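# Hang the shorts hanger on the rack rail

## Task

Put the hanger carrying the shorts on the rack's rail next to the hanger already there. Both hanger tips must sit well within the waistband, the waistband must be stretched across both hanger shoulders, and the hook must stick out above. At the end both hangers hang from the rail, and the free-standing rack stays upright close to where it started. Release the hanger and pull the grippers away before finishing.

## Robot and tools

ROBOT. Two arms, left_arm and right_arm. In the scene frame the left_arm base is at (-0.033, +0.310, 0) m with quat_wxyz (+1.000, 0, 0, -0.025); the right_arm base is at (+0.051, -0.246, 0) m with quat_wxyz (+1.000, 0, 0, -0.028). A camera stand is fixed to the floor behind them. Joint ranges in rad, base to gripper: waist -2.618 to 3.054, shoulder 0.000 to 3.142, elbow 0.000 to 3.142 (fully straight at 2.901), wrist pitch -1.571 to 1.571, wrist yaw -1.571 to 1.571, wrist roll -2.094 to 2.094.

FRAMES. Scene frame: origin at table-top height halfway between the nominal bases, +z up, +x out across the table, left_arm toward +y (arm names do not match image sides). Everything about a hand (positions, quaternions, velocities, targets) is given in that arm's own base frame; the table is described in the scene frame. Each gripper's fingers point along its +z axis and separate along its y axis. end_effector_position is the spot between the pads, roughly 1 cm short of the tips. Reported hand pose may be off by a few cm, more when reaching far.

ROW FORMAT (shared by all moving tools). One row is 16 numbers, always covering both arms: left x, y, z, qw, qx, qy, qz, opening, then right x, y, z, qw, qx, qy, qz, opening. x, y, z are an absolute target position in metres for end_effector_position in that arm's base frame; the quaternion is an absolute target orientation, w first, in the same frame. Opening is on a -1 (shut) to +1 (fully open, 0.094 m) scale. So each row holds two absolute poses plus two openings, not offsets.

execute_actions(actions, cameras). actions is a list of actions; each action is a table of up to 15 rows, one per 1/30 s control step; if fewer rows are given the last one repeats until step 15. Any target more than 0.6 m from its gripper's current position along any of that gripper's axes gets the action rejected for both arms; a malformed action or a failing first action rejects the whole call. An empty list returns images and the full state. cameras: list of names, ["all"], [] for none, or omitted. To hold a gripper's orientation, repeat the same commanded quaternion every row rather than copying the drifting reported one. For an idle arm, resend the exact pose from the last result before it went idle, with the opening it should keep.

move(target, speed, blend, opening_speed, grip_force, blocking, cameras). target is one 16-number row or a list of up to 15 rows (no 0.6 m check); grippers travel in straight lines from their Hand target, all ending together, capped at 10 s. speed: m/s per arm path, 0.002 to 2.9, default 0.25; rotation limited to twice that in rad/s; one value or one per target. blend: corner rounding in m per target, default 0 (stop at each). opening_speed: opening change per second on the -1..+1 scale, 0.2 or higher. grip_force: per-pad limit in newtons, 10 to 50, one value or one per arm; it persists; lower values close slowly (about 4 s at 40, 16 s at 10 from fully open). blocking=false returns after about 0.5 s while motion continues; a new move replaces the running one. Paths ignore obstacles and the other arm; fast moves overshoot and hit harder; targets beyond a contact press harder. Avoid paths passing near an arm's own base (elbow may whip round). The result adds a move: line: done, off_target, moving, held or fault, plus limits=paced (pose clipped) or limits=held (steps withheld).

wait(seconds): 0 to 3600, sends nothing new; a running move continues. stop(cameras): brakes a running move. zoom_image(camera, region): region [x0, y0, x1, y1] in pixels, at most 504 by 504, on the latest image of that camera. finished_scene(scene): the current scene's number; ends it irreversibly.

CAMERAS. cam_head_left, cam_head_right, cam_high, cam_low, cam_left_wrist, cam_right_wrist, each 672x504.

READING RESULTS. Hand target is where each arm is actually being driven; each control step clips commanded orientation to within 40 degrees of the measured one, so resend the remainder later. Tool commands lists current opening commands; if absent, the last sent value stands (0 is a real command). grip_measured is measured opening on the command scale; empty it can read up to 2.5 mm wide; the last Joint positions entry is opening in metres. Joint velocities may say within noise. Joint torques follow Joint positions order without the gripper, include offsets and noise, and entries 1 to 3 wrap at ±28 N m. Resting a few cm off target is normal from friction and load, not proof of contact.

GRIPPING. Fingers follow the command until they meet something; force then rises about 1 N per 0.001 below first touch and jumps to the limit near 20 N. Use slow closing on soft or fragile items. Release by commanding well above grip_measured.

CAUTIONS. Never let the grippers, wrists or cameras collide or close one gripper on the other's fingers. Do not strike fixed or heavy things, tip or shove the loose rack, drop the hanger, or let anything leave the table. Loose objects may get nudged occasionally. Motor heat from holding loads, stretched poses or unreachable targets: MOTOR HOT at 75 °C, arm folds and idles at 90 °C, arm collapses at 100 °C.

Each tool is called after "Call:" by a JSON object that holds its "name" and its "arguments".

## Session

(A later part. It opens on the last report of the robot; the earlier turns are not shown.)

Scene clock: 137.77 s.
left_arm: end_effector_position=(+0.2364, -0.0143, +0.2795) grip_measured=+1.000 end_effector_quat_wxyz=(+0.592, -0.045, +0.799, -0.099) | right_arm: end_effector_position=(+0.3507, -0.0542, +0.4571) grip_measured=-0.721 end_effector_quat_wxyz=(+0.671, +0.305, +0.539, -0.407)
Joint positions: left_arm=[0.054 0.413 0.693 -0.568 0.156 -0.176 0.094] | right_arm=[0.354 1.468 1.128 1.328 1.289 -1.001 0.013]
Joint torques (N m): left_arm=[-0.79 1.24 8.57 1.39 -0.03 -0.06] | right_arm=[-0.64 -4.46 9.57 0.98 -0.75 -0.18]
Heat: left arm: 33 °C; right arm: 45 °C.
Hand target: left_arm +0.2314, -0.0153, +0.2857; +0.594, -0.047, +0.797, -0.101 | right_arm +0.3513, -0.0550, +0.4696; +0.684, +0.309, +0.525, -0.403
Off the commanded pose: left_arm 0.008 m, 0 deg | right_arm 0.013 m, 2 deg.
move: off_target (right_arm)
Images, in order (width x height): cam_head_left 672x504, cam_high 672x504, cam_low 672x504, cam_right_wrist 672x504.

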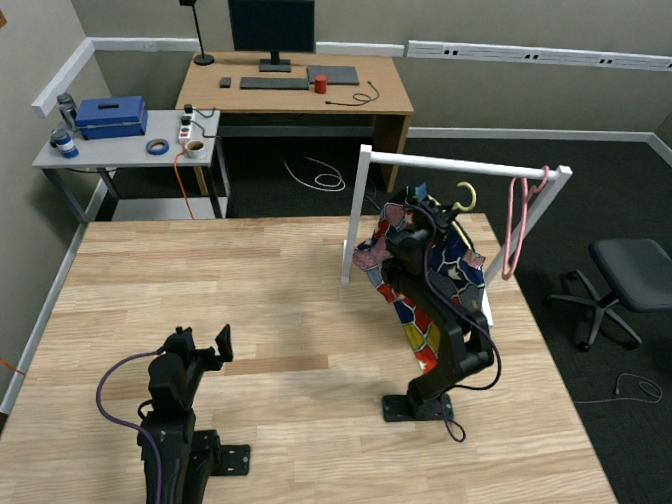

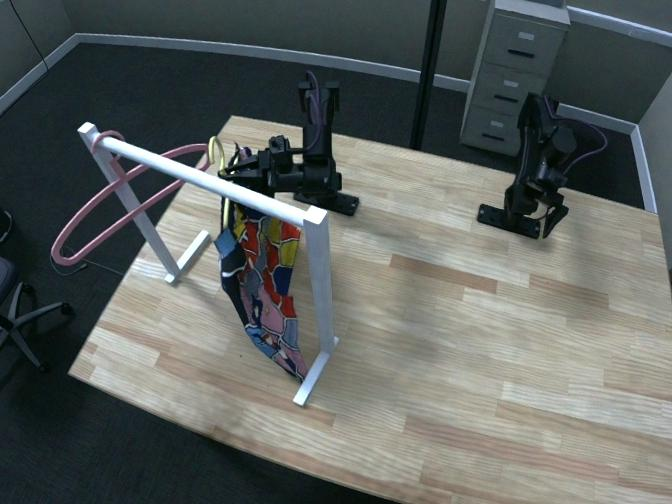

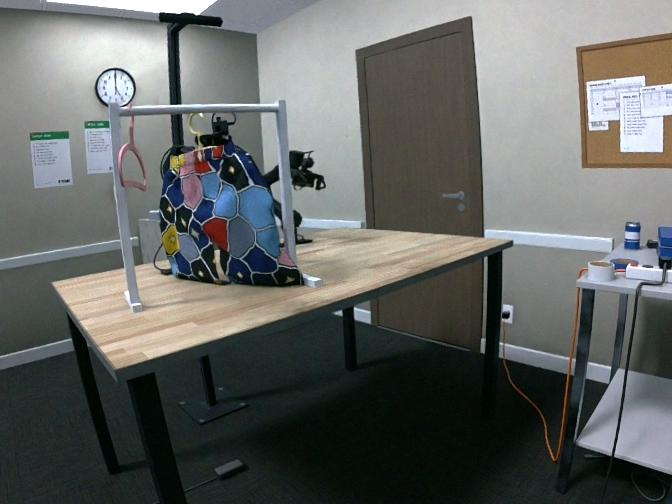

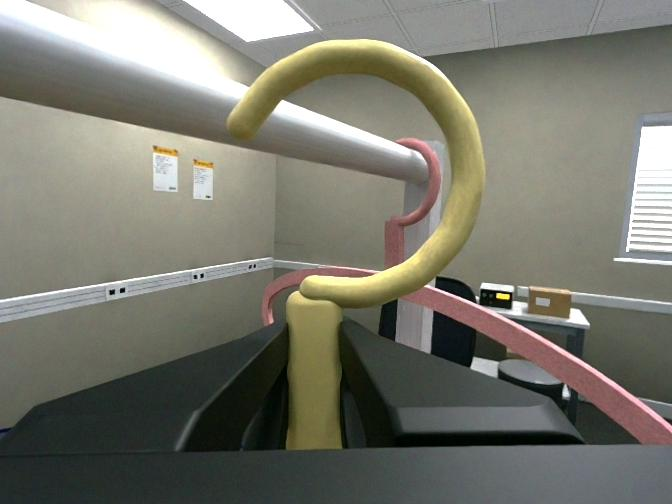

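Call:
{"name": "move", "arguments": {"target": [0.2313, -0.0154, 0.2858, 0.594, -0.047, 0.797, -0.101, 1.0, 0.386, -0.035, 0.514, 0.7058, 0.2911, 0.4942, -0.4157, -1.0], "speed": 0.08, "cameras": ["cam_right_wrist", "cam_low"]}}

Call:
{"name": "zoom_image", "arguments": {"camera": "cam_right_wrist", "region": [0, 0, 504, 320]}}

Call:
{"name": "zoom_image", "arguments": {"camera": "cam_low", "region": [100, 80, 300, 230]}}

Scene clock: 143.67 s.
left_arm: end_effector_position=(+0.2364, -0.0143, +0.2795) grip_measured=+1.000 end_effector_quat_wxyz=(+0.592, -0.045, +0.799, -0.099) | right_arm: end_effector_position=(+0.3832, -0.0389, +0.5004) grip_measured=-0.721 end_effector_quat_wxyz=(+0.690, +0.298, +0.511, -0.419)
Joint positions: left_arm=[0.054 0.413 0.693 -0.568 0.156 -0.176 0.094] | right_arm=[0.354 1.646 1.406 1.386 1.233 -1.141 0.013]
Joint torques (N m): left_arm=[-0.85 1.44 8.49 1.35 0 -0.06] | right_arm=[0.1 -5.94 9.31 0.59 -0.99 -0.12]
Heat: left arm: 34 °C; right arm: 44 °C.
Hand target: left_arm +0.2314, -0.0153, +0.2857; +0.594, -0.047, +0.797, -0.101 | right_arm +0.3850, -0.0349, +0.5134; +0.706, +0.291, +0.494, -0.416
Off the commanded pose: left_arm 0.008 m, 0 deg | right_arm 0.014 m, 3 deg.
move: off_target (right_arm)
Images, in order (width x height): cam_low 672x504, cam_right_wrist 672x504.

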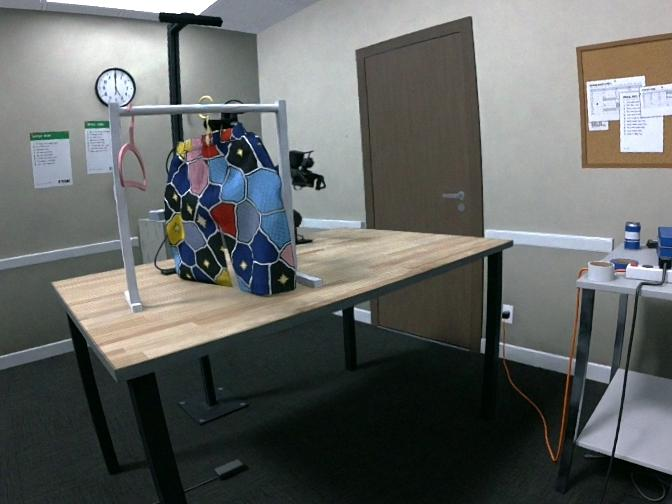

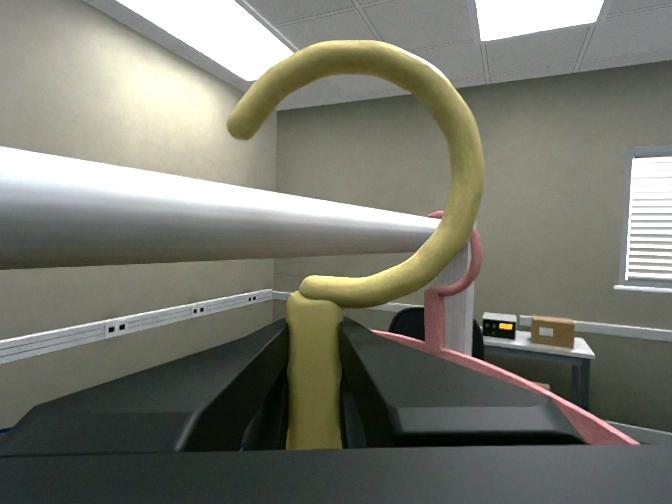

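Scaled by 1.000.

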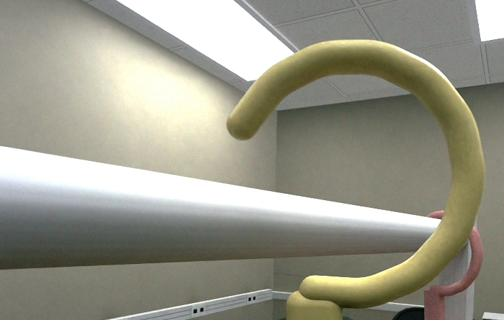

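Scaled by 2.520 from the camera's image (finer frame: 960x720).

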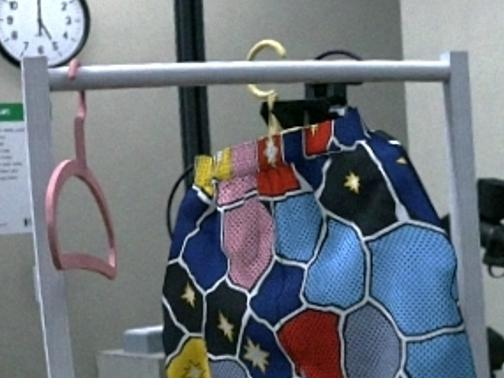

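Call:
{"name": "move", "arguments": {"target": [0.2313, -0.0154, 0.2858, 0.594, -0.047, 0.797, -0.101, 1.0, 0.4125, -0.0204, 0.512, 0.7058, 0.2911, 0.4942, -0.4157, -1.0], "speed": 0.06, "cameras": ["cam_right_wrist"]}}

Call:
{"name": "zoom_image", "arguments": {"camera": "cam_right_wrist", "region": [0, 0, 504, 320]}}

Scene clock: 146.50 s.
left_arm: end_effector_position=(+0.2364, -0.0143, +0.2795) grip_measured=+1.000 end_effector_quat_wxyz=(+0.592, -0.045, +0.799, -0.099) | right_arm: end_effector_position=(+0.4106, -0.0264, +0.4999) grip_measured=-0.721 end_effector_quat_wxyz=(+0.688, +0.295, +0.511, -0.422)
Joint positions: left_arm=[0.054 0.413 0.693 -0.568 0.156 -0.176 0.094] | right_arm=[0.36 1.766 1.537 1.394 1.233 -1.17 0.013]
Joint torques (N m): left_arm=[-0.76 1.4 8.5 1.38 -0.02 -0.08] | right_arm=[0.58 -7.02 9.36 0.68 -0.95 -0.13]
Heat: left arm: 34 °C; right arm: 43 °C.
Hand target: left_arm +0.2314, -0.0153, +0.2857; +0.594, -0.047, +0.797, -0.101 | right_arm +0.4116, -0.0204, +0.5114; +0.706, +0.291, +0.495, -0.415
Off the commanded pose: left_arm 0.008 m, 0 deg | right_arm 0.014 m, 3 deg.
move: off_target (right_arm)

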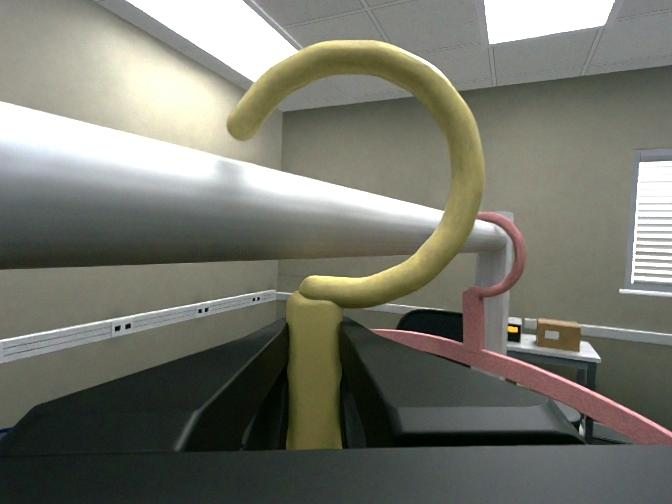

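Scaled by 1.000.

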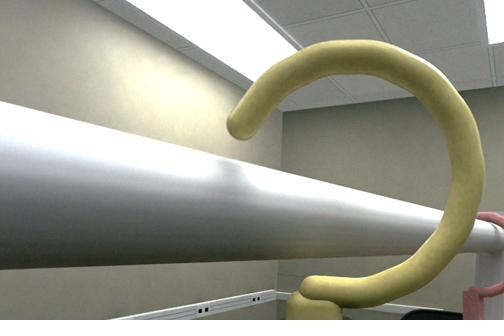

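Call:
{"name": "move", "arguments": {"target": [0.2313, -0.0154, 0.2858, 0.594, -0.047, 0.797, -0.101, 1.0, 0.432, -0.0095, 0.5105, 0.7058, 0.2911, 0.4942, -0.4157, -1.0], "speed": 0.05, "cameras": ["cam_right_wrist"]}}

Scene clock: 152.43 s.
left_arm: end_effector_position=(+0.2364, -0.0143, +0.2795) grip_measured=+1.000 end_effector_quat_wxyz=(+0.592, -0.045, +0.799, -0.099) | right_arm: end_effector_position=(+0.4297, -0.0171, +0.5002) grip_measured=-0.721 end_effector_quat_wxyz=(+0.689, +0.296, +0.509, -0.422)
Joint positions: left_arm=[0.054 0.413 0.693 -0.568 0.156 -0.176 0.094] | right_arm=[0.365 1.857 1.647 1.398 1.233 -1.191 0.013]
Joint torques (N m): left_arm=[-0.88 1.29 8.57 1.37 -0.02 -0.09] | right_arm=[0.88 -7.82 9.28 0.61 -0.95 -0.14]
Heat: left arm: 34 °C; right arm: 43 °C.
Hand target: left_arm +0.2314, -0.0153, +0.2857; +0.594, -0.047, +0.797, -0.101 | right_arm +0.4311, -0.0097, +0.5101; +0.706, +0.291, +0.494, -0.415
Off the commanded pose: left_arm 0.008 m, 0 deg | right_arm 0.013 m, 3 deg.
move: off_target (right_arm)

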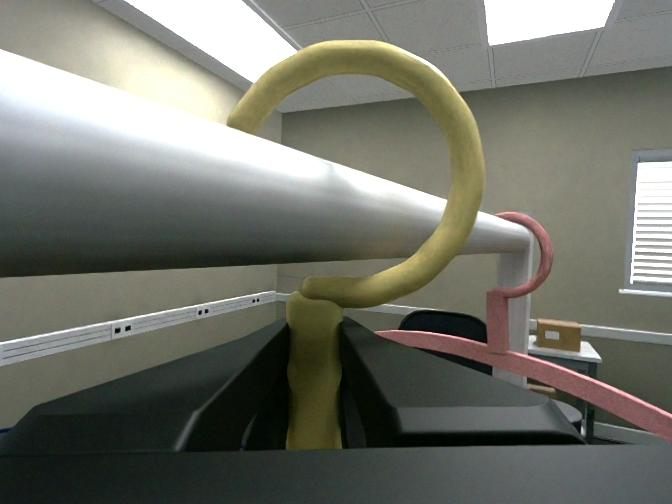

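Call:
{"name": "move", "arguments": {"target": [0.2313, -0.0154, 0.2858, 0.594, -0.047, 0.797, -0.101, 1.0, 0.446, -0.0017, 0.507, 0.7058, 0.2911, 0.4942, -0.4157, -1.0], "speed": 0.05, "cameras": ["cam_right_wrist", "cam_low", "cam_high"]}}

Call:
{"name": "zoom_image", "arguments": {"camera": "cam_low", "region": [100, 80, 300, 230]}}

Call:
{"name": "zoom_image", "arguments": {"camera": "cam_high", "region": [170, 100, 370, 250]}}

Scene clock: 153.93 s.
left_arm: end_effector_position=(+0.2364, -0.0143, +0.2795) grip_measured=+1.000 end_effector_quat_wxyz=(+0.592, -0.045, +0.799, -0.099) | right_arm: end_effector_position=(+0.4427, -0.0085, +0.4986) grip_measured=-0.721 end_effector_quat_wxyz=(+0.691, +0.297, +0.508, -0.420)
Joint positions: left_arm=[0.054 0.413 0.693 -0.568 0.156 -0.176 0.094] | right_arm=[0.373 1.922 1.723 1.406 1.234 -1.204 0.013]
Joint torques (N m): left_arm=[-0.92 1.42 8.53 1.37 -0.03 -0.1] | right_arm=[0.72 -8.16 9.14 0.53 -0.93 -0.13]
Heat: left arm: 34 °C; right arm: 42 °C.
Hand target: left_arm +0.2314, -0.0153, +0.2857; +0.594, -0.047, +0.797, -0.101 | right_arm +0.4453, -0.0017, +0.5065; +0.706, +0.291, +0.495, -0.415
Off the commanded pose: left_arm 0.008 m, 0 deg | right_arm 0.011 m, 2 deg.
move: off_target (right_arm)
Images, in order (width x height): cam_high 672x504, cam_low 672x504, cam_right_wrist 672x504.

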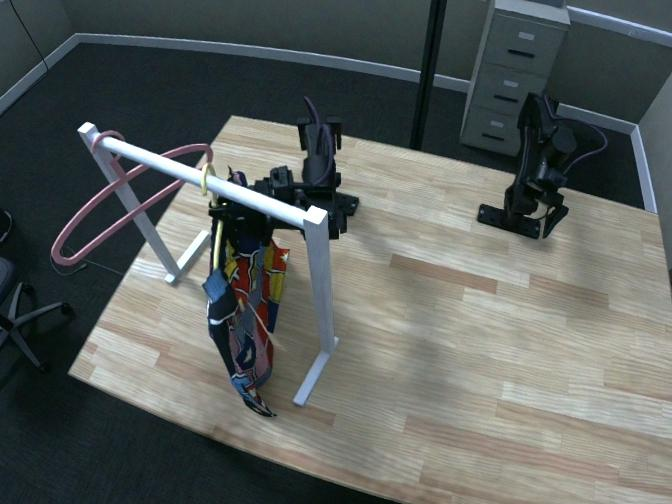

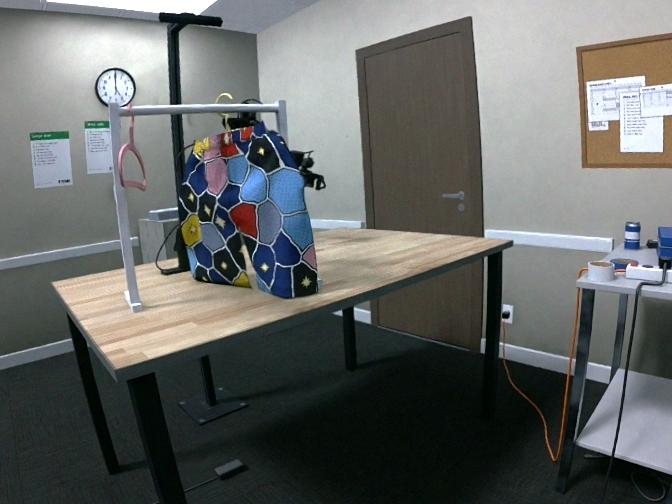

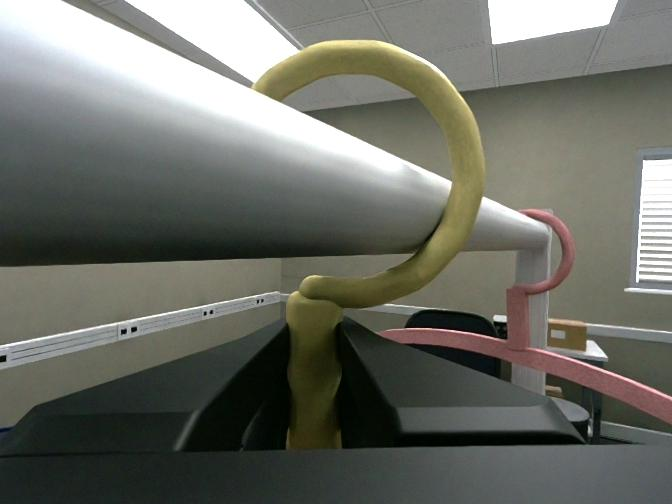

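Scaled by 2.520 from the camera's image (finer frame: 960x720).

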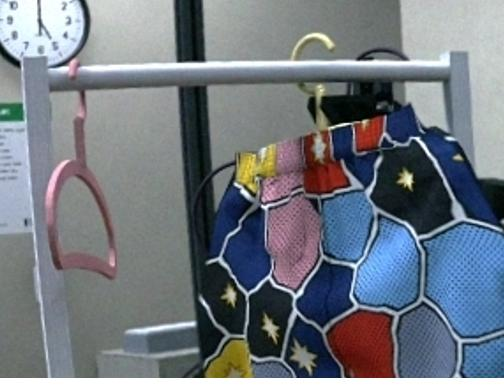

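Scaled by 2.520 from the camera's image (finer frame: 960x720).

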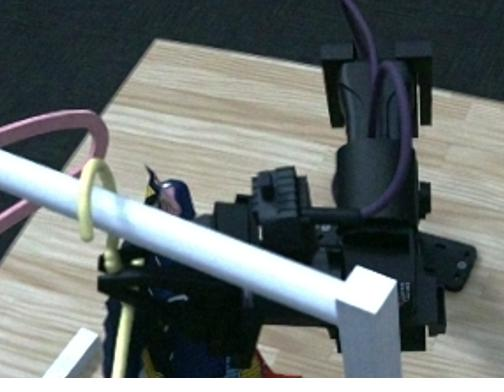

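Call:
{"name": "move", "arguments": {"target": [0.2313, -0.0154, 0.2858, 0.594, -0.047, 0.797, -0.101, 1.0, 0.446, -0.0017, 0.492, 0.7058, 0.2911, 0.4942, -0.4157, -1.0], "speed": 0.04, "cameras": ["cam_right_wrist"]}}

Scene clock: 155.43 s.
left_arm: end_effector_position=(+0.2364, -0.0143, +0.2795) grip_measured=+1.000 end_effector_quat_wxyz=(+0.592, -0.045, +0.799, -0.099) | right_arm: end_effector_position=(+0.4384, -0.0102, +0.4971) grip_measured=-0.721 end_effector_quat_wxyz=(+0.698, +0.309, +0.498, -0.411)
Joint positions: left_arm=[0.054 0.413 0.693 -0.568 0.156 -0.176 0.094] | right_arm=[0.373 1.922 1.711 1.457 1.234 -1.205 0.013]
Joint torques (N m): left_arm=[-0.66 1.35 8.66 1.36 -0.02 -0.08] | right_arm=[0.73 -7.99 5.45 0.52 -0.95 -0.11]
Heat: left arm: 34 °C; right arm: 42 °C.
Hand target: left_arm +0.2314, -0.0153, +0.2857; +0.594, -0.047, +0.797, -0.101 | right_arm +0.4456, -0.0016, +0.4919; +0.706, +0.291, +0.495, -0.415
Off the commanded pose: left_arm 0.008 m, 0 deg | right_arm 0.012 m, 2 deg.
move: off_target (right_arm)

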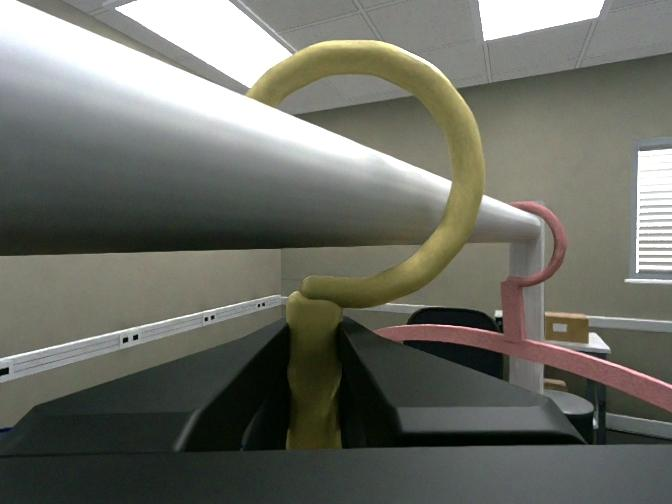

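Call:
{"name": "move", "arguments": {"target": [0.2313, -0.0154, 0.2858, 0.594, -0.047, 0.797, -0.101, 1.0, 0.448, -0.002, 0.482, 0.7058, 0.2911, 0.4942, -0.4157, -1.0], "speed": 0.04, "cameras": ["cam_right_wrist"]}}

Scene clock: 156.50 s.
left_arm: end_effector_position=(+0.2364, -0.0143, +0.2795) grip_measured=+1.000 end_effector_quat_wxyz=(+0.592, -0.045, +0.799, -0.099) | right_arm: end_effector_position=(+0.4409, -0.0092, +0.4866) grip_measured=-0.721 end_effector_quat_wxyz=(+0.697, +0.307, +0.500, -0.412)
Joint positions: left_arm=[0.054 0.413 0.693 -0.568 0.156 -0.176 0.094] | right_arm=[0.373 1.929 1.68 1.489 1.234 -1.205 0.013]
Joint torques (N m): left_arm=[-0.79 1.33 8.36 1.37 -0.02 -0.11] | right_arm=[0.25 -8.43 5.31 0.49 -0.95 -0.04]
Heat: left arm: 34 °C; right arm: 42 °C.
Hand target: left_arm +0.2314, -0.0153, +0.2857; +0.594, -0.047, +0.797, -0.101 | right_arm +0.4477, -0.0019, +0.4818; +0.706, +0.291, +0.495, -0.415
Off the commanded pose: left_arm 0.008 m, 0 deg | right_arm 0.011 m, 2 deg.
move: off_target (right_arm)

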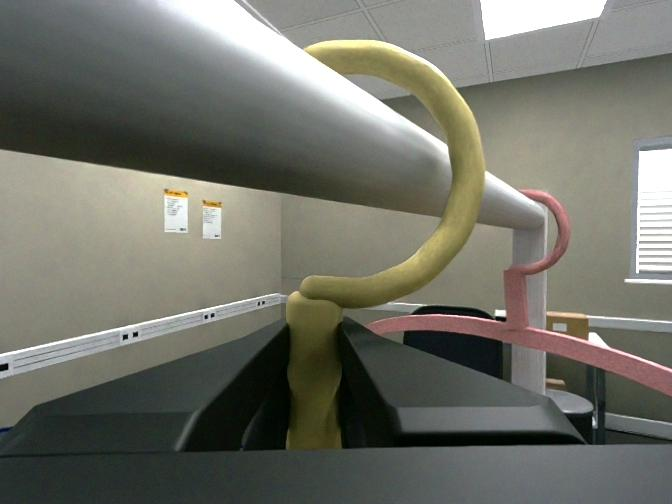

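Call:
{"name": "move", "arguments": {"target": [0.2313, -0.0154, 0.2858, 0.594, -0.047, 0.797, -0.101, 1.0, 0.448, -0.002, 0.477, 0.7058, 0.2911, 0.4942, -0.4157, -1.0], "speed": 0.03, "cameras": ["cam_right_wrist"]}}

Scene clock: 157.43 s.
left_arm: end_effector_position=(+0.2364, -0.0143, +0.2795) grip_measured=+1.000 end_effector_quat_wxyz=(+0.592, -0.045, +0.799, -0.099) | right_arm: end_effector_position=(+0.4404, -0.0094, +0.4826) grip_measured=-0.721 end_effector_quat_wxyz=(+0.698, +0.308, +0.499, -0.411)
Joint positions: left_arm=[0.054 0.413 0.693 -0.568 0.156 -0.176 0.094] | right_arm=[0.373 1.929 1.664 1.51 1.234 -1.205 0.013]
Joint torques (N m): left_arm=[-0.8 1.4 8.57 1.4 -0.01 -0.06] | right_arm=[0.43 -8.16 5.22 0.52 -0.97 -0.01]
Heat: left arm: 34 °C; right arm: 42 °C.
Hand target: left_arm +0.2314, -0.0153, +0.2857; +0.594, -0.047, +0.797, -0.101 | right_arm +0.4476, -0.0019, +0.4769; +0.706, +0.291, +0.495, -0.415
Off the commanded pose: left_arm 0.008 m, 0 deg | right_arm 0.012 m, 2 deg.
move: off_target (right_arm)

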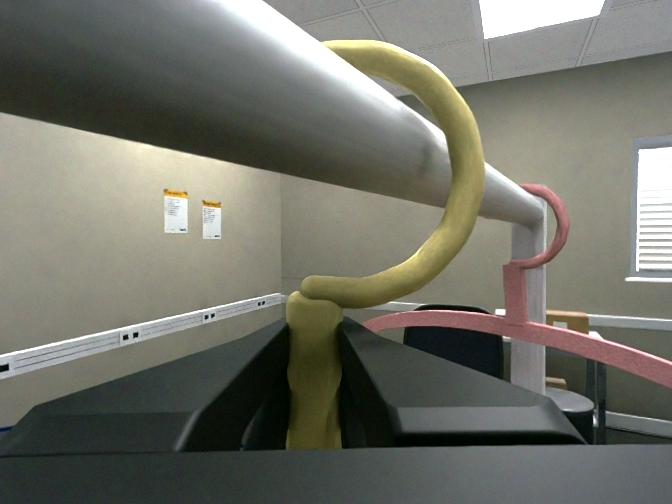

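Call:
{"name": "move", "arguments": {"target": [0.2313, -0.0154, 0.2858, 0.594, -0.047, 0.797, -0.101, 1.0, 0.448, -0.002, 0.473, 0.7058, 0.2911, 0.4942, -0.4157, -1.0], "speed": 0.03, "cameras": ["cam_right_wrist"]}}

Scene clock: 158.37 s.
left_arm: end_effector_position=(+0.2364, -0.0143, +0.2795) grip_measured=+1.000 end_effector_quat_wxyz=(+0.592, -0.045, +0.799, -0.099) | right_arm: end_effector_position=(+0.4402, -0.0095, +0.4789) grip_measured=-0.721 end_effector_quat_wxyz=(+0.698, +0.309, +0.498, -0.411)
Joint positions: left_arm=[0.054 0.413 0.693 -0.568 0.156 -0.176 0.094] | right_arm=[0.373 1.929 1.649 1.525 1.234 -1.205 0.013]
Joint torques (N m): left_arm=[-0.85 1.32 8.51 1.37 -0.03 -0.09] | right_arm=[0.31 -8.12 5.45 0.51 -0.93 -0.03]
Heat: left arm: 34 °C; right arm: 42 °C.
Hand target: left_arm +0.2314, -0.0153, +0.2857; +0.594, -0.047, +0.797, -0.101 | right_arm +0.4477, -0.0019, +0.4727; +0.706, +0.291, +0.495, -0.415
Off the commanded pose: left_arm 0.008 m, 0 deg | right_arm 0.012 m, 2 deg.
move: off_target (right_arm)

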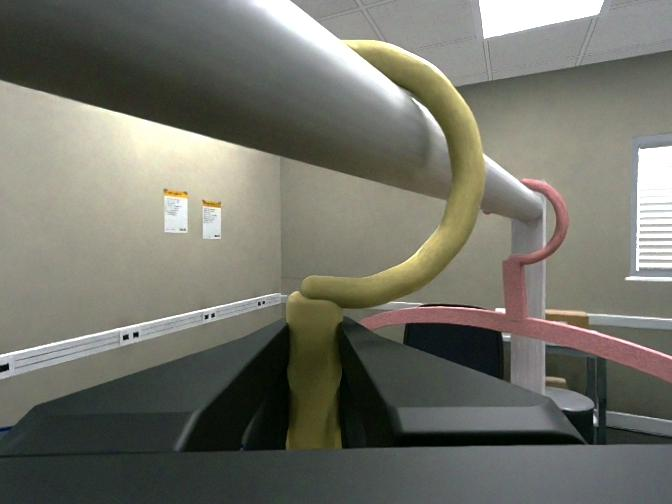

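Call:
{"name": "zoom_image", "arguments": {"camera": "cam_right_wrist", "region": [320, 20, 520, 220]}}

Scaled by 2.520 from the camera's image (finer frame: 960x720).

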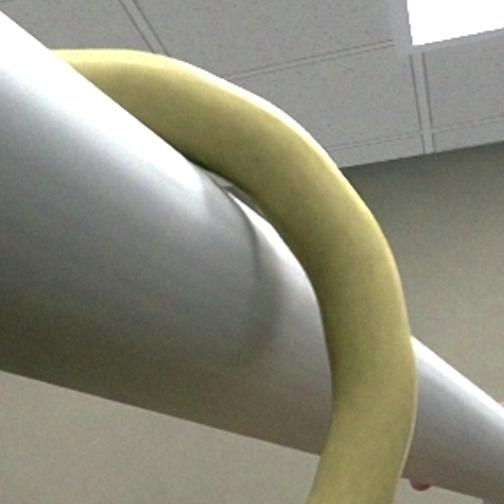

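Call:
{"name": "move", "arguments": {"target": [0.2313, -0.0154, 0.2858, 0.594, -0.047, 0.797, -0.101, 1.0, 0.448, -0.002, 0.4695, 0.7058, 0.2911, 0.4942, -0.4157, -1.0], "speed": 0.03, "cameras": ["cam_right_wrist"]}}

Call:
{"name": "zoom_image", "arguments": {"camera": "cam_right_wrist", "region": [320, 20, 520, 220]}}

Scene clock: 159.30 s.
left_arm: end_effector_position=(+0.2364, -0.0143, +0.2795) grip_measured=+1.000 end_effector_quat_wxyz=(+0.592, -0.045, +0.799, -0.099) | right_arm: end_effector_position=(+0.4394, -0.0095, +0.4774) grip_measured=-0.721 end_effector_quat_wxyz=(+0.701, +0.309, +0.496, -0.410)
Joint positions: left_arm=[0.054 0.413 0.693 -0.568 0.156 -0.176 0.094] | right_arm=[0.373 1.929 1.639 1.542 1.229 -1.205 0.013]
Joint torques (N m): left_arm=[-0.8 1.35 8.53 1.38 -0.03 -0.07] | right_arm=[0.32 -8.16 4.9 0.43 -0.89 -0.07]
Heat: left arm: 34 °C; right arm: 42 °C.
Hand target: left_arm +0.2314, -0.0153, +0.2857; +0.594, -0.047, +0.797, -0.101 | right_arm +0.4476, -0.0019, +0.4693; +0.706, +0.291, +0.495, -0.415
Off the commanded pose: left_arm 0.008 m, 0 deg | right_arm 0.014 m, 2 deg.
joint sent to its limit (right arm) — joint 4 (wrist pitch), upper limit. The joint targets still meet the commanded pose.
move: off_target (right_arm)

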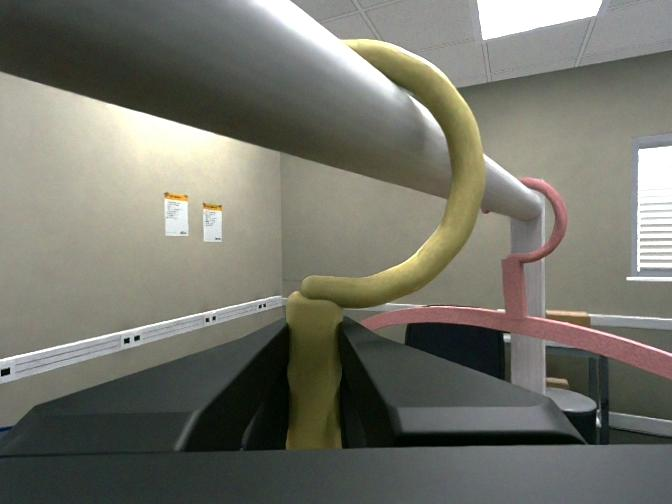

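Scaled by 2.520 from the camera's image (finer frame: 960x720).

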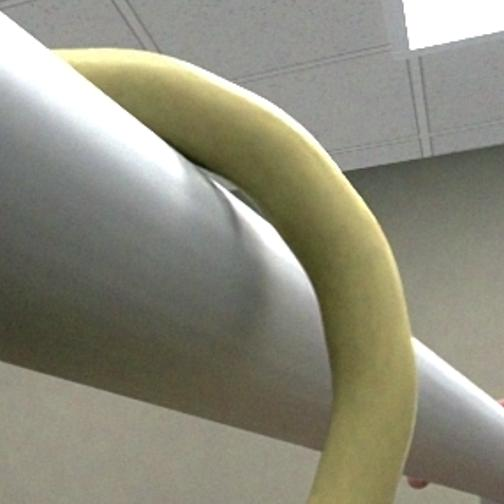

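Call:
{"name": "move", "arguments": {"target": [0.2313, -0.0154, 0.2858, 0.594, -0.047, 0.797, -0.101, 1.0, 0.448, -0.002, 0.466, 0.7000, 0.2945, 0.5018, -0.4123, -1.0], "speed": 0.03, "cameras": ["cam_right_wrist", "cam_low"]}}

Call:
{"name": "zoom_image", "arguments": {"camera": "cam_low", "region": [100, 80, 300, 230]}}

Scene clock: 160.23 s.
left_arm: end_effector_position=(+0.2364, -0.0143, +0.2795) grip_measured=+1.000 end_effector_quat_wxyz=(+0.592, -0.045, +0.799, -0.099) | right_arm: end_effector_position=(+0.4395, -0.0095, +0.4769) grip_measured=-0.721 end_effector_quat_wxyz=(+0.701, +0.309, +0.496, -0.410)
Joint positions: left_arm=[0.054 0.413 0.693 -0.568 0.156 -0.176 0.094] | right_arm=[0.373 1.929 1.637 1.543 1.229 -1.205 0.013]
Joint torques (N m): left_arm=[-0.84 1.42 8.49 1.37 -0.03 -0.09] | right_arm=[0.72 -8.27 4.78 0.23 -0.67 0.11]
Heat: left arm: 34 °C; right arm: 42 °C.
Hand target: left_arm +0.2314, -0.0153, +0.2857; +0.594, -0.047, +0.797, -0.101 | right_arm +0.4477, -0.0020, +0.4659; +0.701, +0.295, +0.502, -0.412
Off the commanded pose: left_arm 0.008 m, 0 deg | right_arm 0.016 m, 2 deg.
move: off_target (right_arm)
Images, in order (width x height): cam_low 672x504, cam_right_wrist 672x504.

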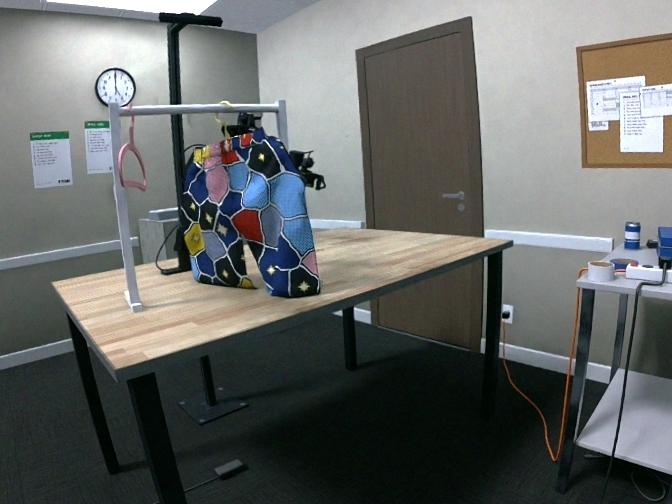

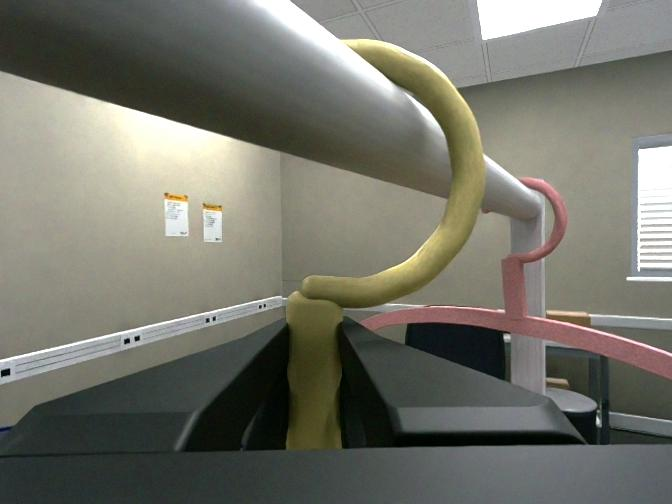

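Scaled by 2.520 from the camera's image (finer frame: 960x720).

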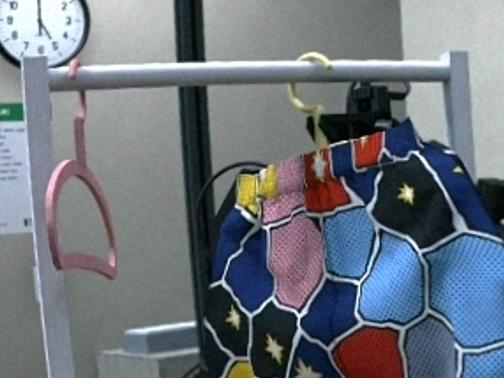

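Call:
{"name": "move", "arguments": {"target": [0.2313, -0.0154, 0.2858, 0.594, -0.047, 0.797, -0.101, 1.0, 0.448, -0.002, 0.461, 0.7000, 0.2945, 0.5018, -0.4123, -1.0], "speed": 0.03, "cameras": ["cam_right_wrist"]}}

Call:
{"name": "zoom_image", "arguments": {"camera": "cam_right_wrist", "region": [320, 20, 520, 220]}}

Scene clock: 163.03 s.
left_arm: end_effector_position=(+0.2364, -0.0143, +0.2795) grip_measured=+1.000 end_effector_quat_wxyz=(+0.592, -0.045, +0.799, -0.099) | right_arm: end_effector_position=(+0.4396, -0.0086, +0.4759) grip_measured=-0.721 end_effector_quat_wxyz=(+0.704, +0.305, +0.492, -0.410)
Joint positions: left_arm=[0.054 0.413 0.693 -0.568 0.156 -0.176 0.094] | right_arm=[0.373 1.929 1.625 1.556 1.217 -1.205 0.013]
Joint torques (N m): left_arm=[-0.9 1.32 8.53 1.4 -0.02 -0.07] | right_arm=[0.62 -8.29 4.59 0.29 -0.52 0.13]
Heat: left arm: 34 °C; right arm: 43 °C.
Hand target: left_arm +0.2314, -0.0153, +0.2857; +0.594, -0.047, +0.797, -0.101 | right_arm +0.4478, -0.0021, +0.4611; +0.700, +0.294, +0.503, -0.412
Off the commanded pose: left_arm 0.008 m, 0 deg | right_arm 0.018 m, 2 deg.
joint sent to its limit (right arm) — joint 4 (wrist pitch), upper limit. The joint targets still meet the commanded pose.
move: off_target (right_arm)

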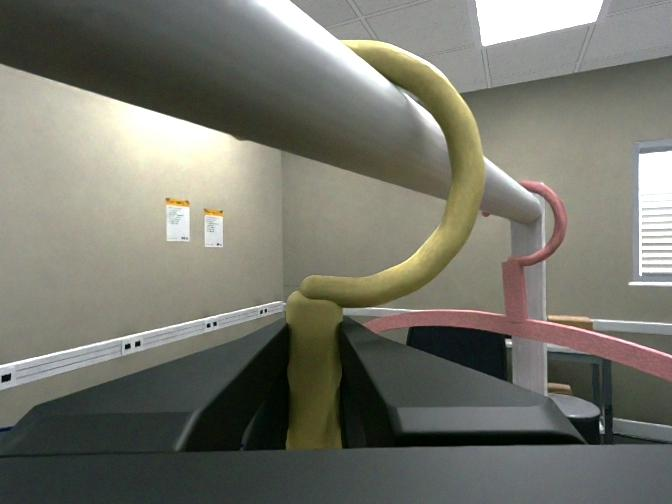

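Scaled by 2.520 from the camera's image (finer frame: 960x720).

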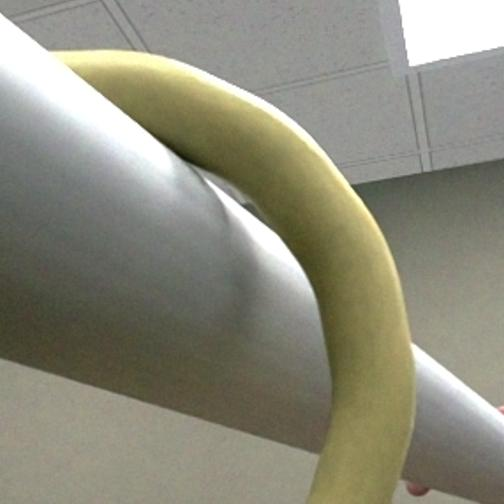

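Call:
{"name": "move", "arguments": {"target": [[0.2313, -0.0154, 0.2858, 0.594, -0.047, 0.797, -0.101, 1.0, 0.446, -0.003, 0.4685, 0.7000, 0.2945, 0.5018, -0.4123, -1.0], [0.2313, -0.0154, 0.2858, 0.594, -0.047, 0.797, -0.101, 1.0, 0.446, -0.003, 0.4685, 0.7000, 0.2945, 0.5018, -0.4123, -0.2]], "speed": 0.03, "opening_speed": 0.6, "cameras": ["cam_right_wrist", "cam_low", "cam_high"]}}

Call:
{"name": "zoom_image", "arguments": {"camera": "cam_low", "region": [100, 80, 300, 230]}}

Scene clock: 168.50 s.
left_arm: end_effector_position=(+0.2364, -0.0143, +0.2795) grip_measured=+1.000 end_effector_quat_wxyz=(+0.592, -0.045, +0.799, -0.099) | right_arm: end_effector_position=(+0.4410, -0.0084, +0.4745) grip_measured=-0.202 end_effector_quat_wxyz=(+0.701, +0.302, +0.497, -0.413)
Joint positions: left_arm=[0.054 0.413 0.693 -0.568 0.156 -0.176 0.094] | right_arm=[0.373 1.929 1.625 1.543 1.222 -1.205 0.037]
Joint torques (N m): left_arm=[-0.79 1.33 8.61 1.38 0 -0.06] | right_arm=[0.51 -9.03 5.53 0.24 -0.56 0.09]
Heat: left arm: 34 °C; right arm: 43 °C.
Hand target: left_arm +0.2314, -0.0153, +0.2857; +0.594, -0.047, +0.797, -0.101 | right_arm +0.4459, -0.0029, +0.4684; +0.701, +0.295, +0.502, -0.413
Off the commanded pose: left_arm 0.008 m, 0 deg | right_arm 0.009 m, 1 deg.
move: done; target 2's new opening was sent with right_arm's hand 0.011 m and 2 deg from that target
Images, in order (width x height): cam_high 672x504, cam_low 672x504, cam_right_wrist 672x504.

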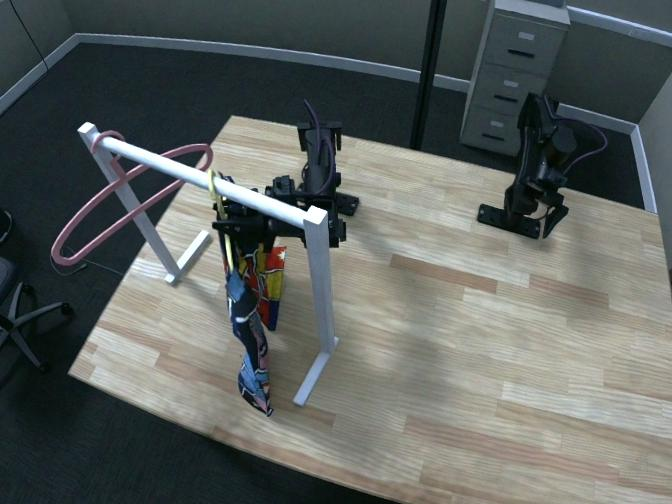

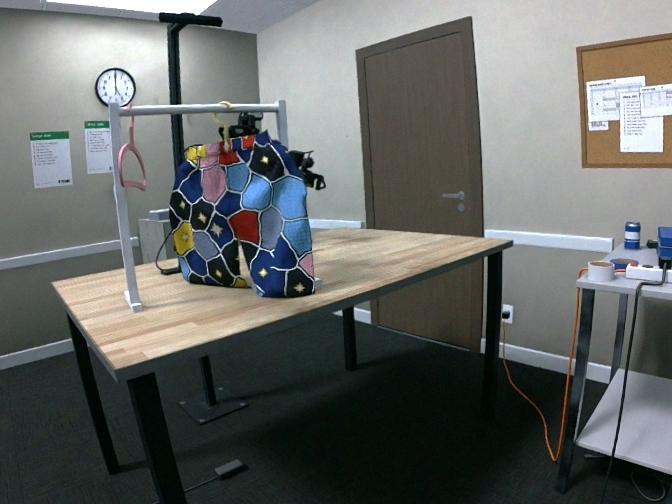

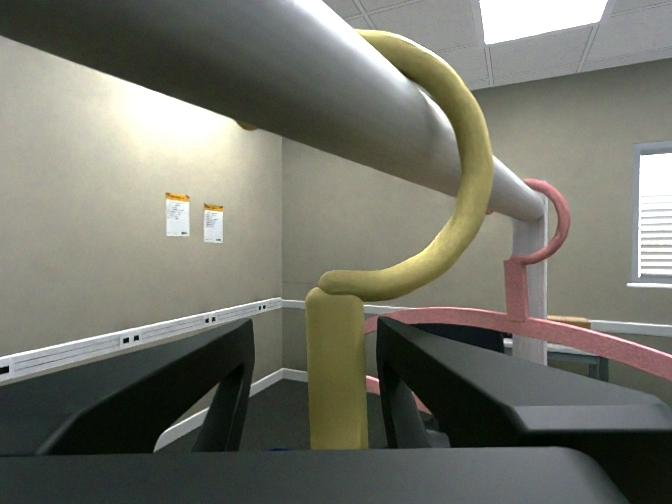

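Scaled by 2.520 from the camera's image (finer frame: 960x720).

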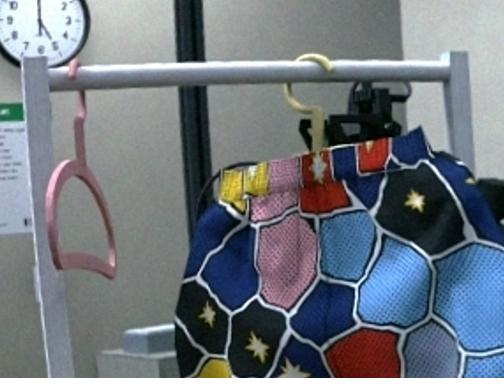

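Call:
{"name": "move", "arguments": {"target": [[0.2313, -0.0154, 0.2858, 0.594, -0.047, 0.797, -0.101, 1.0, 0.446, -0.003, 0.4685, 0.7000, 0.2945, 0.5018, -0.4123, 0.35], [0.2313, -0.0154, 0.2858, 0.594, -0.047, 0.797, -0.101, 1.0, 0.429, 0.023, 0.469, 0.7043, 0.2659, 0.5703, -0.3284, 0.35]], "speed": 0.05, "opening_speed": 0.6, "cameras": ["cam_right_wrist", "cam_low", "cam_high"]}}

Call:
{"name": "zoom_image", "arguments": {"camera": "cam_high", "region": [170, 100, 370, 250]}}

Scene clock: 175.50 s.
left_arm: end_effector_position=(+0.2364, -0.0143, +0.2795) grip_measured=+1.000 end_effector_quat_wxyz=(+0.592, -0.045, +0.799, -0.099) | right_arm: end_effector_position=(+0.4372, +0.0231, +0.4638) grip_measured=+0.348 end_effector_quat_wxyz=(+0.700, +0.266, +0.570, -0.337)
Joint positions: left_arm=[0.054 0.413 0.693 -0.568 0.156 -0.176 0.094] | right_arm=[0.453 1.716 1.471 0.989 1.258 -0.731 0.063]
Joint torques (N m): left_arm=[-0.8 1.32 8.51 1.37 -0.02 -0.04] | right_arm=[0.55 -11.19 5.3 0.95 -0.41 0.06]
Heat: left arm: 34 °C; right arm: 44 °C.
Hand target: left_arm +0.2314, -0.0153, +0.2857; +0.594, -0.047, +0.797, -0.101 | right_arm +0.4291, +0.0229, +0.4689; +0.704, +0.266, +0.569, -0.329
Off the commanded pose: left_arm 0.008 m, 0 deg | right_arm 0.010 m, 1 deg.
move: done
Images, in order (width x height): cam_high 672x504, cam_low 672x504, cam_right_wrist 672x504.

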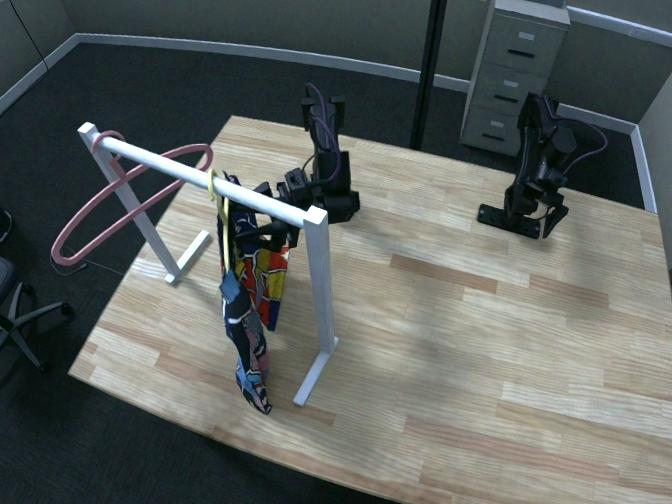

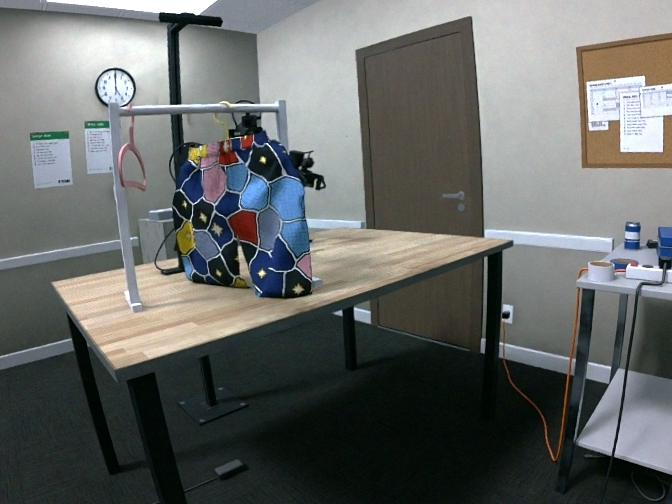

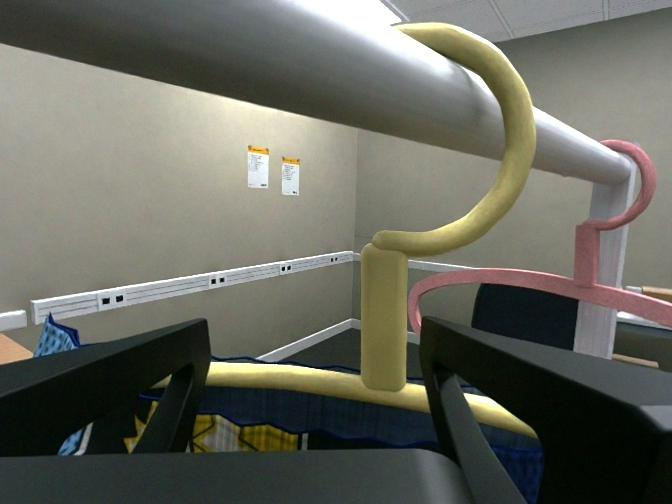

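Scaled by 2.520 from the camera's image (finer frame: 960x720).

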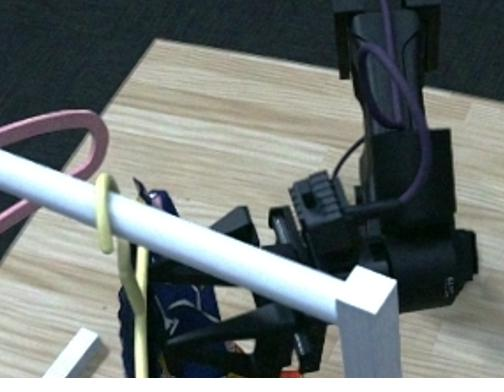

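Call:
{"name": "zoom_image", "arguments": {"camera": "cam_right_wrist", "region": [0, 280, 600, 504]}}

Region (0, 280, 600, 504) is 600x224 pixels. A region can be at most 504 by 504 pixels.

Call:
{"name": "zoom_image", "arguments": {"camera": "cam_right_wrist", "region": [30, 290, 534, 480]}}

Scaled by 1.000.

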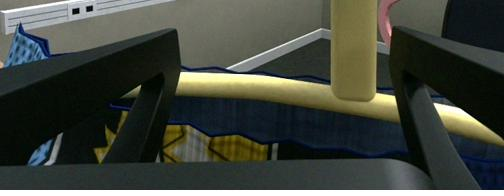

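Call:
{"name": "move", "arguments": {"target": [[0.2313, -0.0154, 0.2858, 0.594, -0.047, 0.797, -0.101, 1.0, 0.413, 0.042, 0.473, 0.7043, 0.2659, 0.5703, -0.3284, 0.35], [0.2313, -0.0154, 0.2858, 0.594, -0.047, 0.797, -0.101, 1.0, 0.335, 0.048, 0.473, 0.7092, 0.2244, 0.6165, -0.2581, 0.35]], "speed": [0.05, 0.12], "blend": [0.008, 0], "cameras": ["cam_right_wrist", "cam_low", "cam_high"]}}

Scene clock: 179.77 s.
left_arm: end_effector_position=(+0.2364, -0.0143, +0.2795) grip_measured=+1.000 end_effector_quat_wxyz=(+0.592, -0.045, +0.799, -0.099) | right_arm: end_effector_position=(+0.3402, +0.0492, +0.4721) grip_measured=+0.348 end_effector_quat_wxyz=(+0.707, +0.225, +0.616, -0.265)
Joint positions: left_arm=[0.054 0.413 0.693 -0.568 0.156 -0.176 0.094] | right_arm=[0.676 1.328 1.204 0.776 1.337 -0.647 0.063]
Joint torques (N m): left_arm=[-0.85 1.32 8.58 1.37 -0.02 -0.07] | right_arm=[0.54 -6.63 5.82 0.98 -0.39 0.14]
Heat: left arm: 34 °C; right arm: 44 °C.
Hand target: left_arm +0.2314, -0.0153, +0.2857; +0.594, -0.047, +0.797, -0.101 | right_arm +0.3351, +0.0480, +0.4730; +0.709, +0.224, +0.616, -0.259
Off the commanded pose: left_arm 0.008 m, 0 deg | right_arm 0.005 m, 1 deg.
move: done
Images, in order (width x height): cam_high 672x504, cam_low 672x504, cam_right_wrist 672x504.

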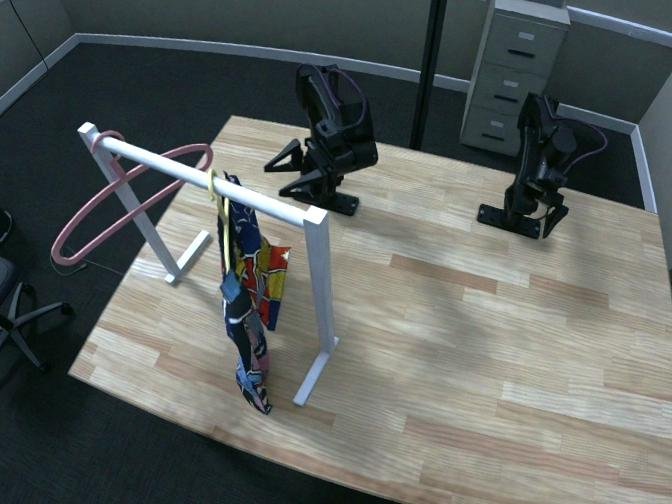

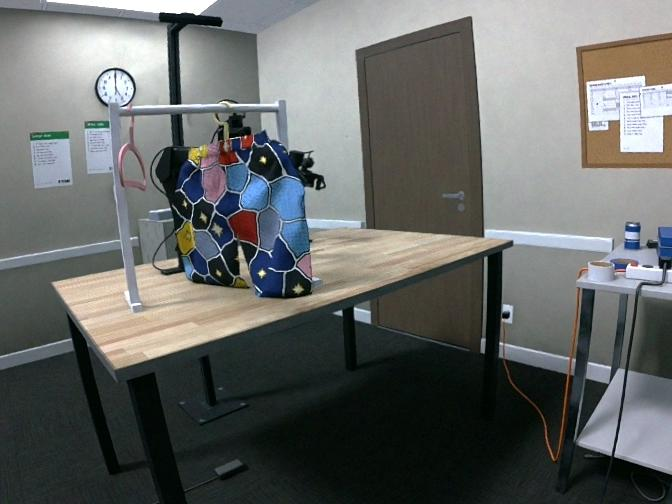

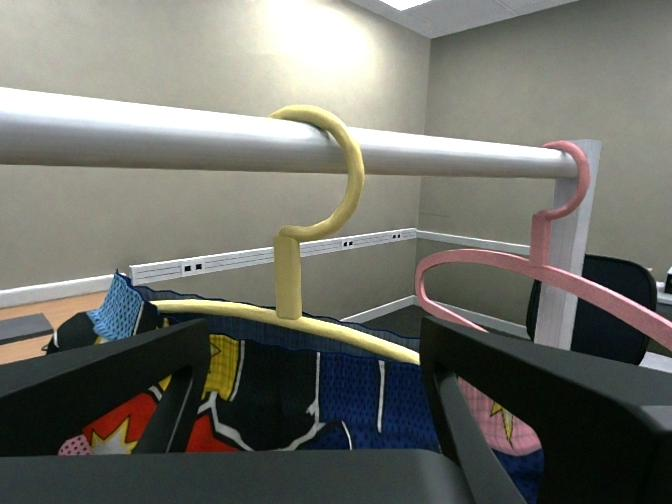

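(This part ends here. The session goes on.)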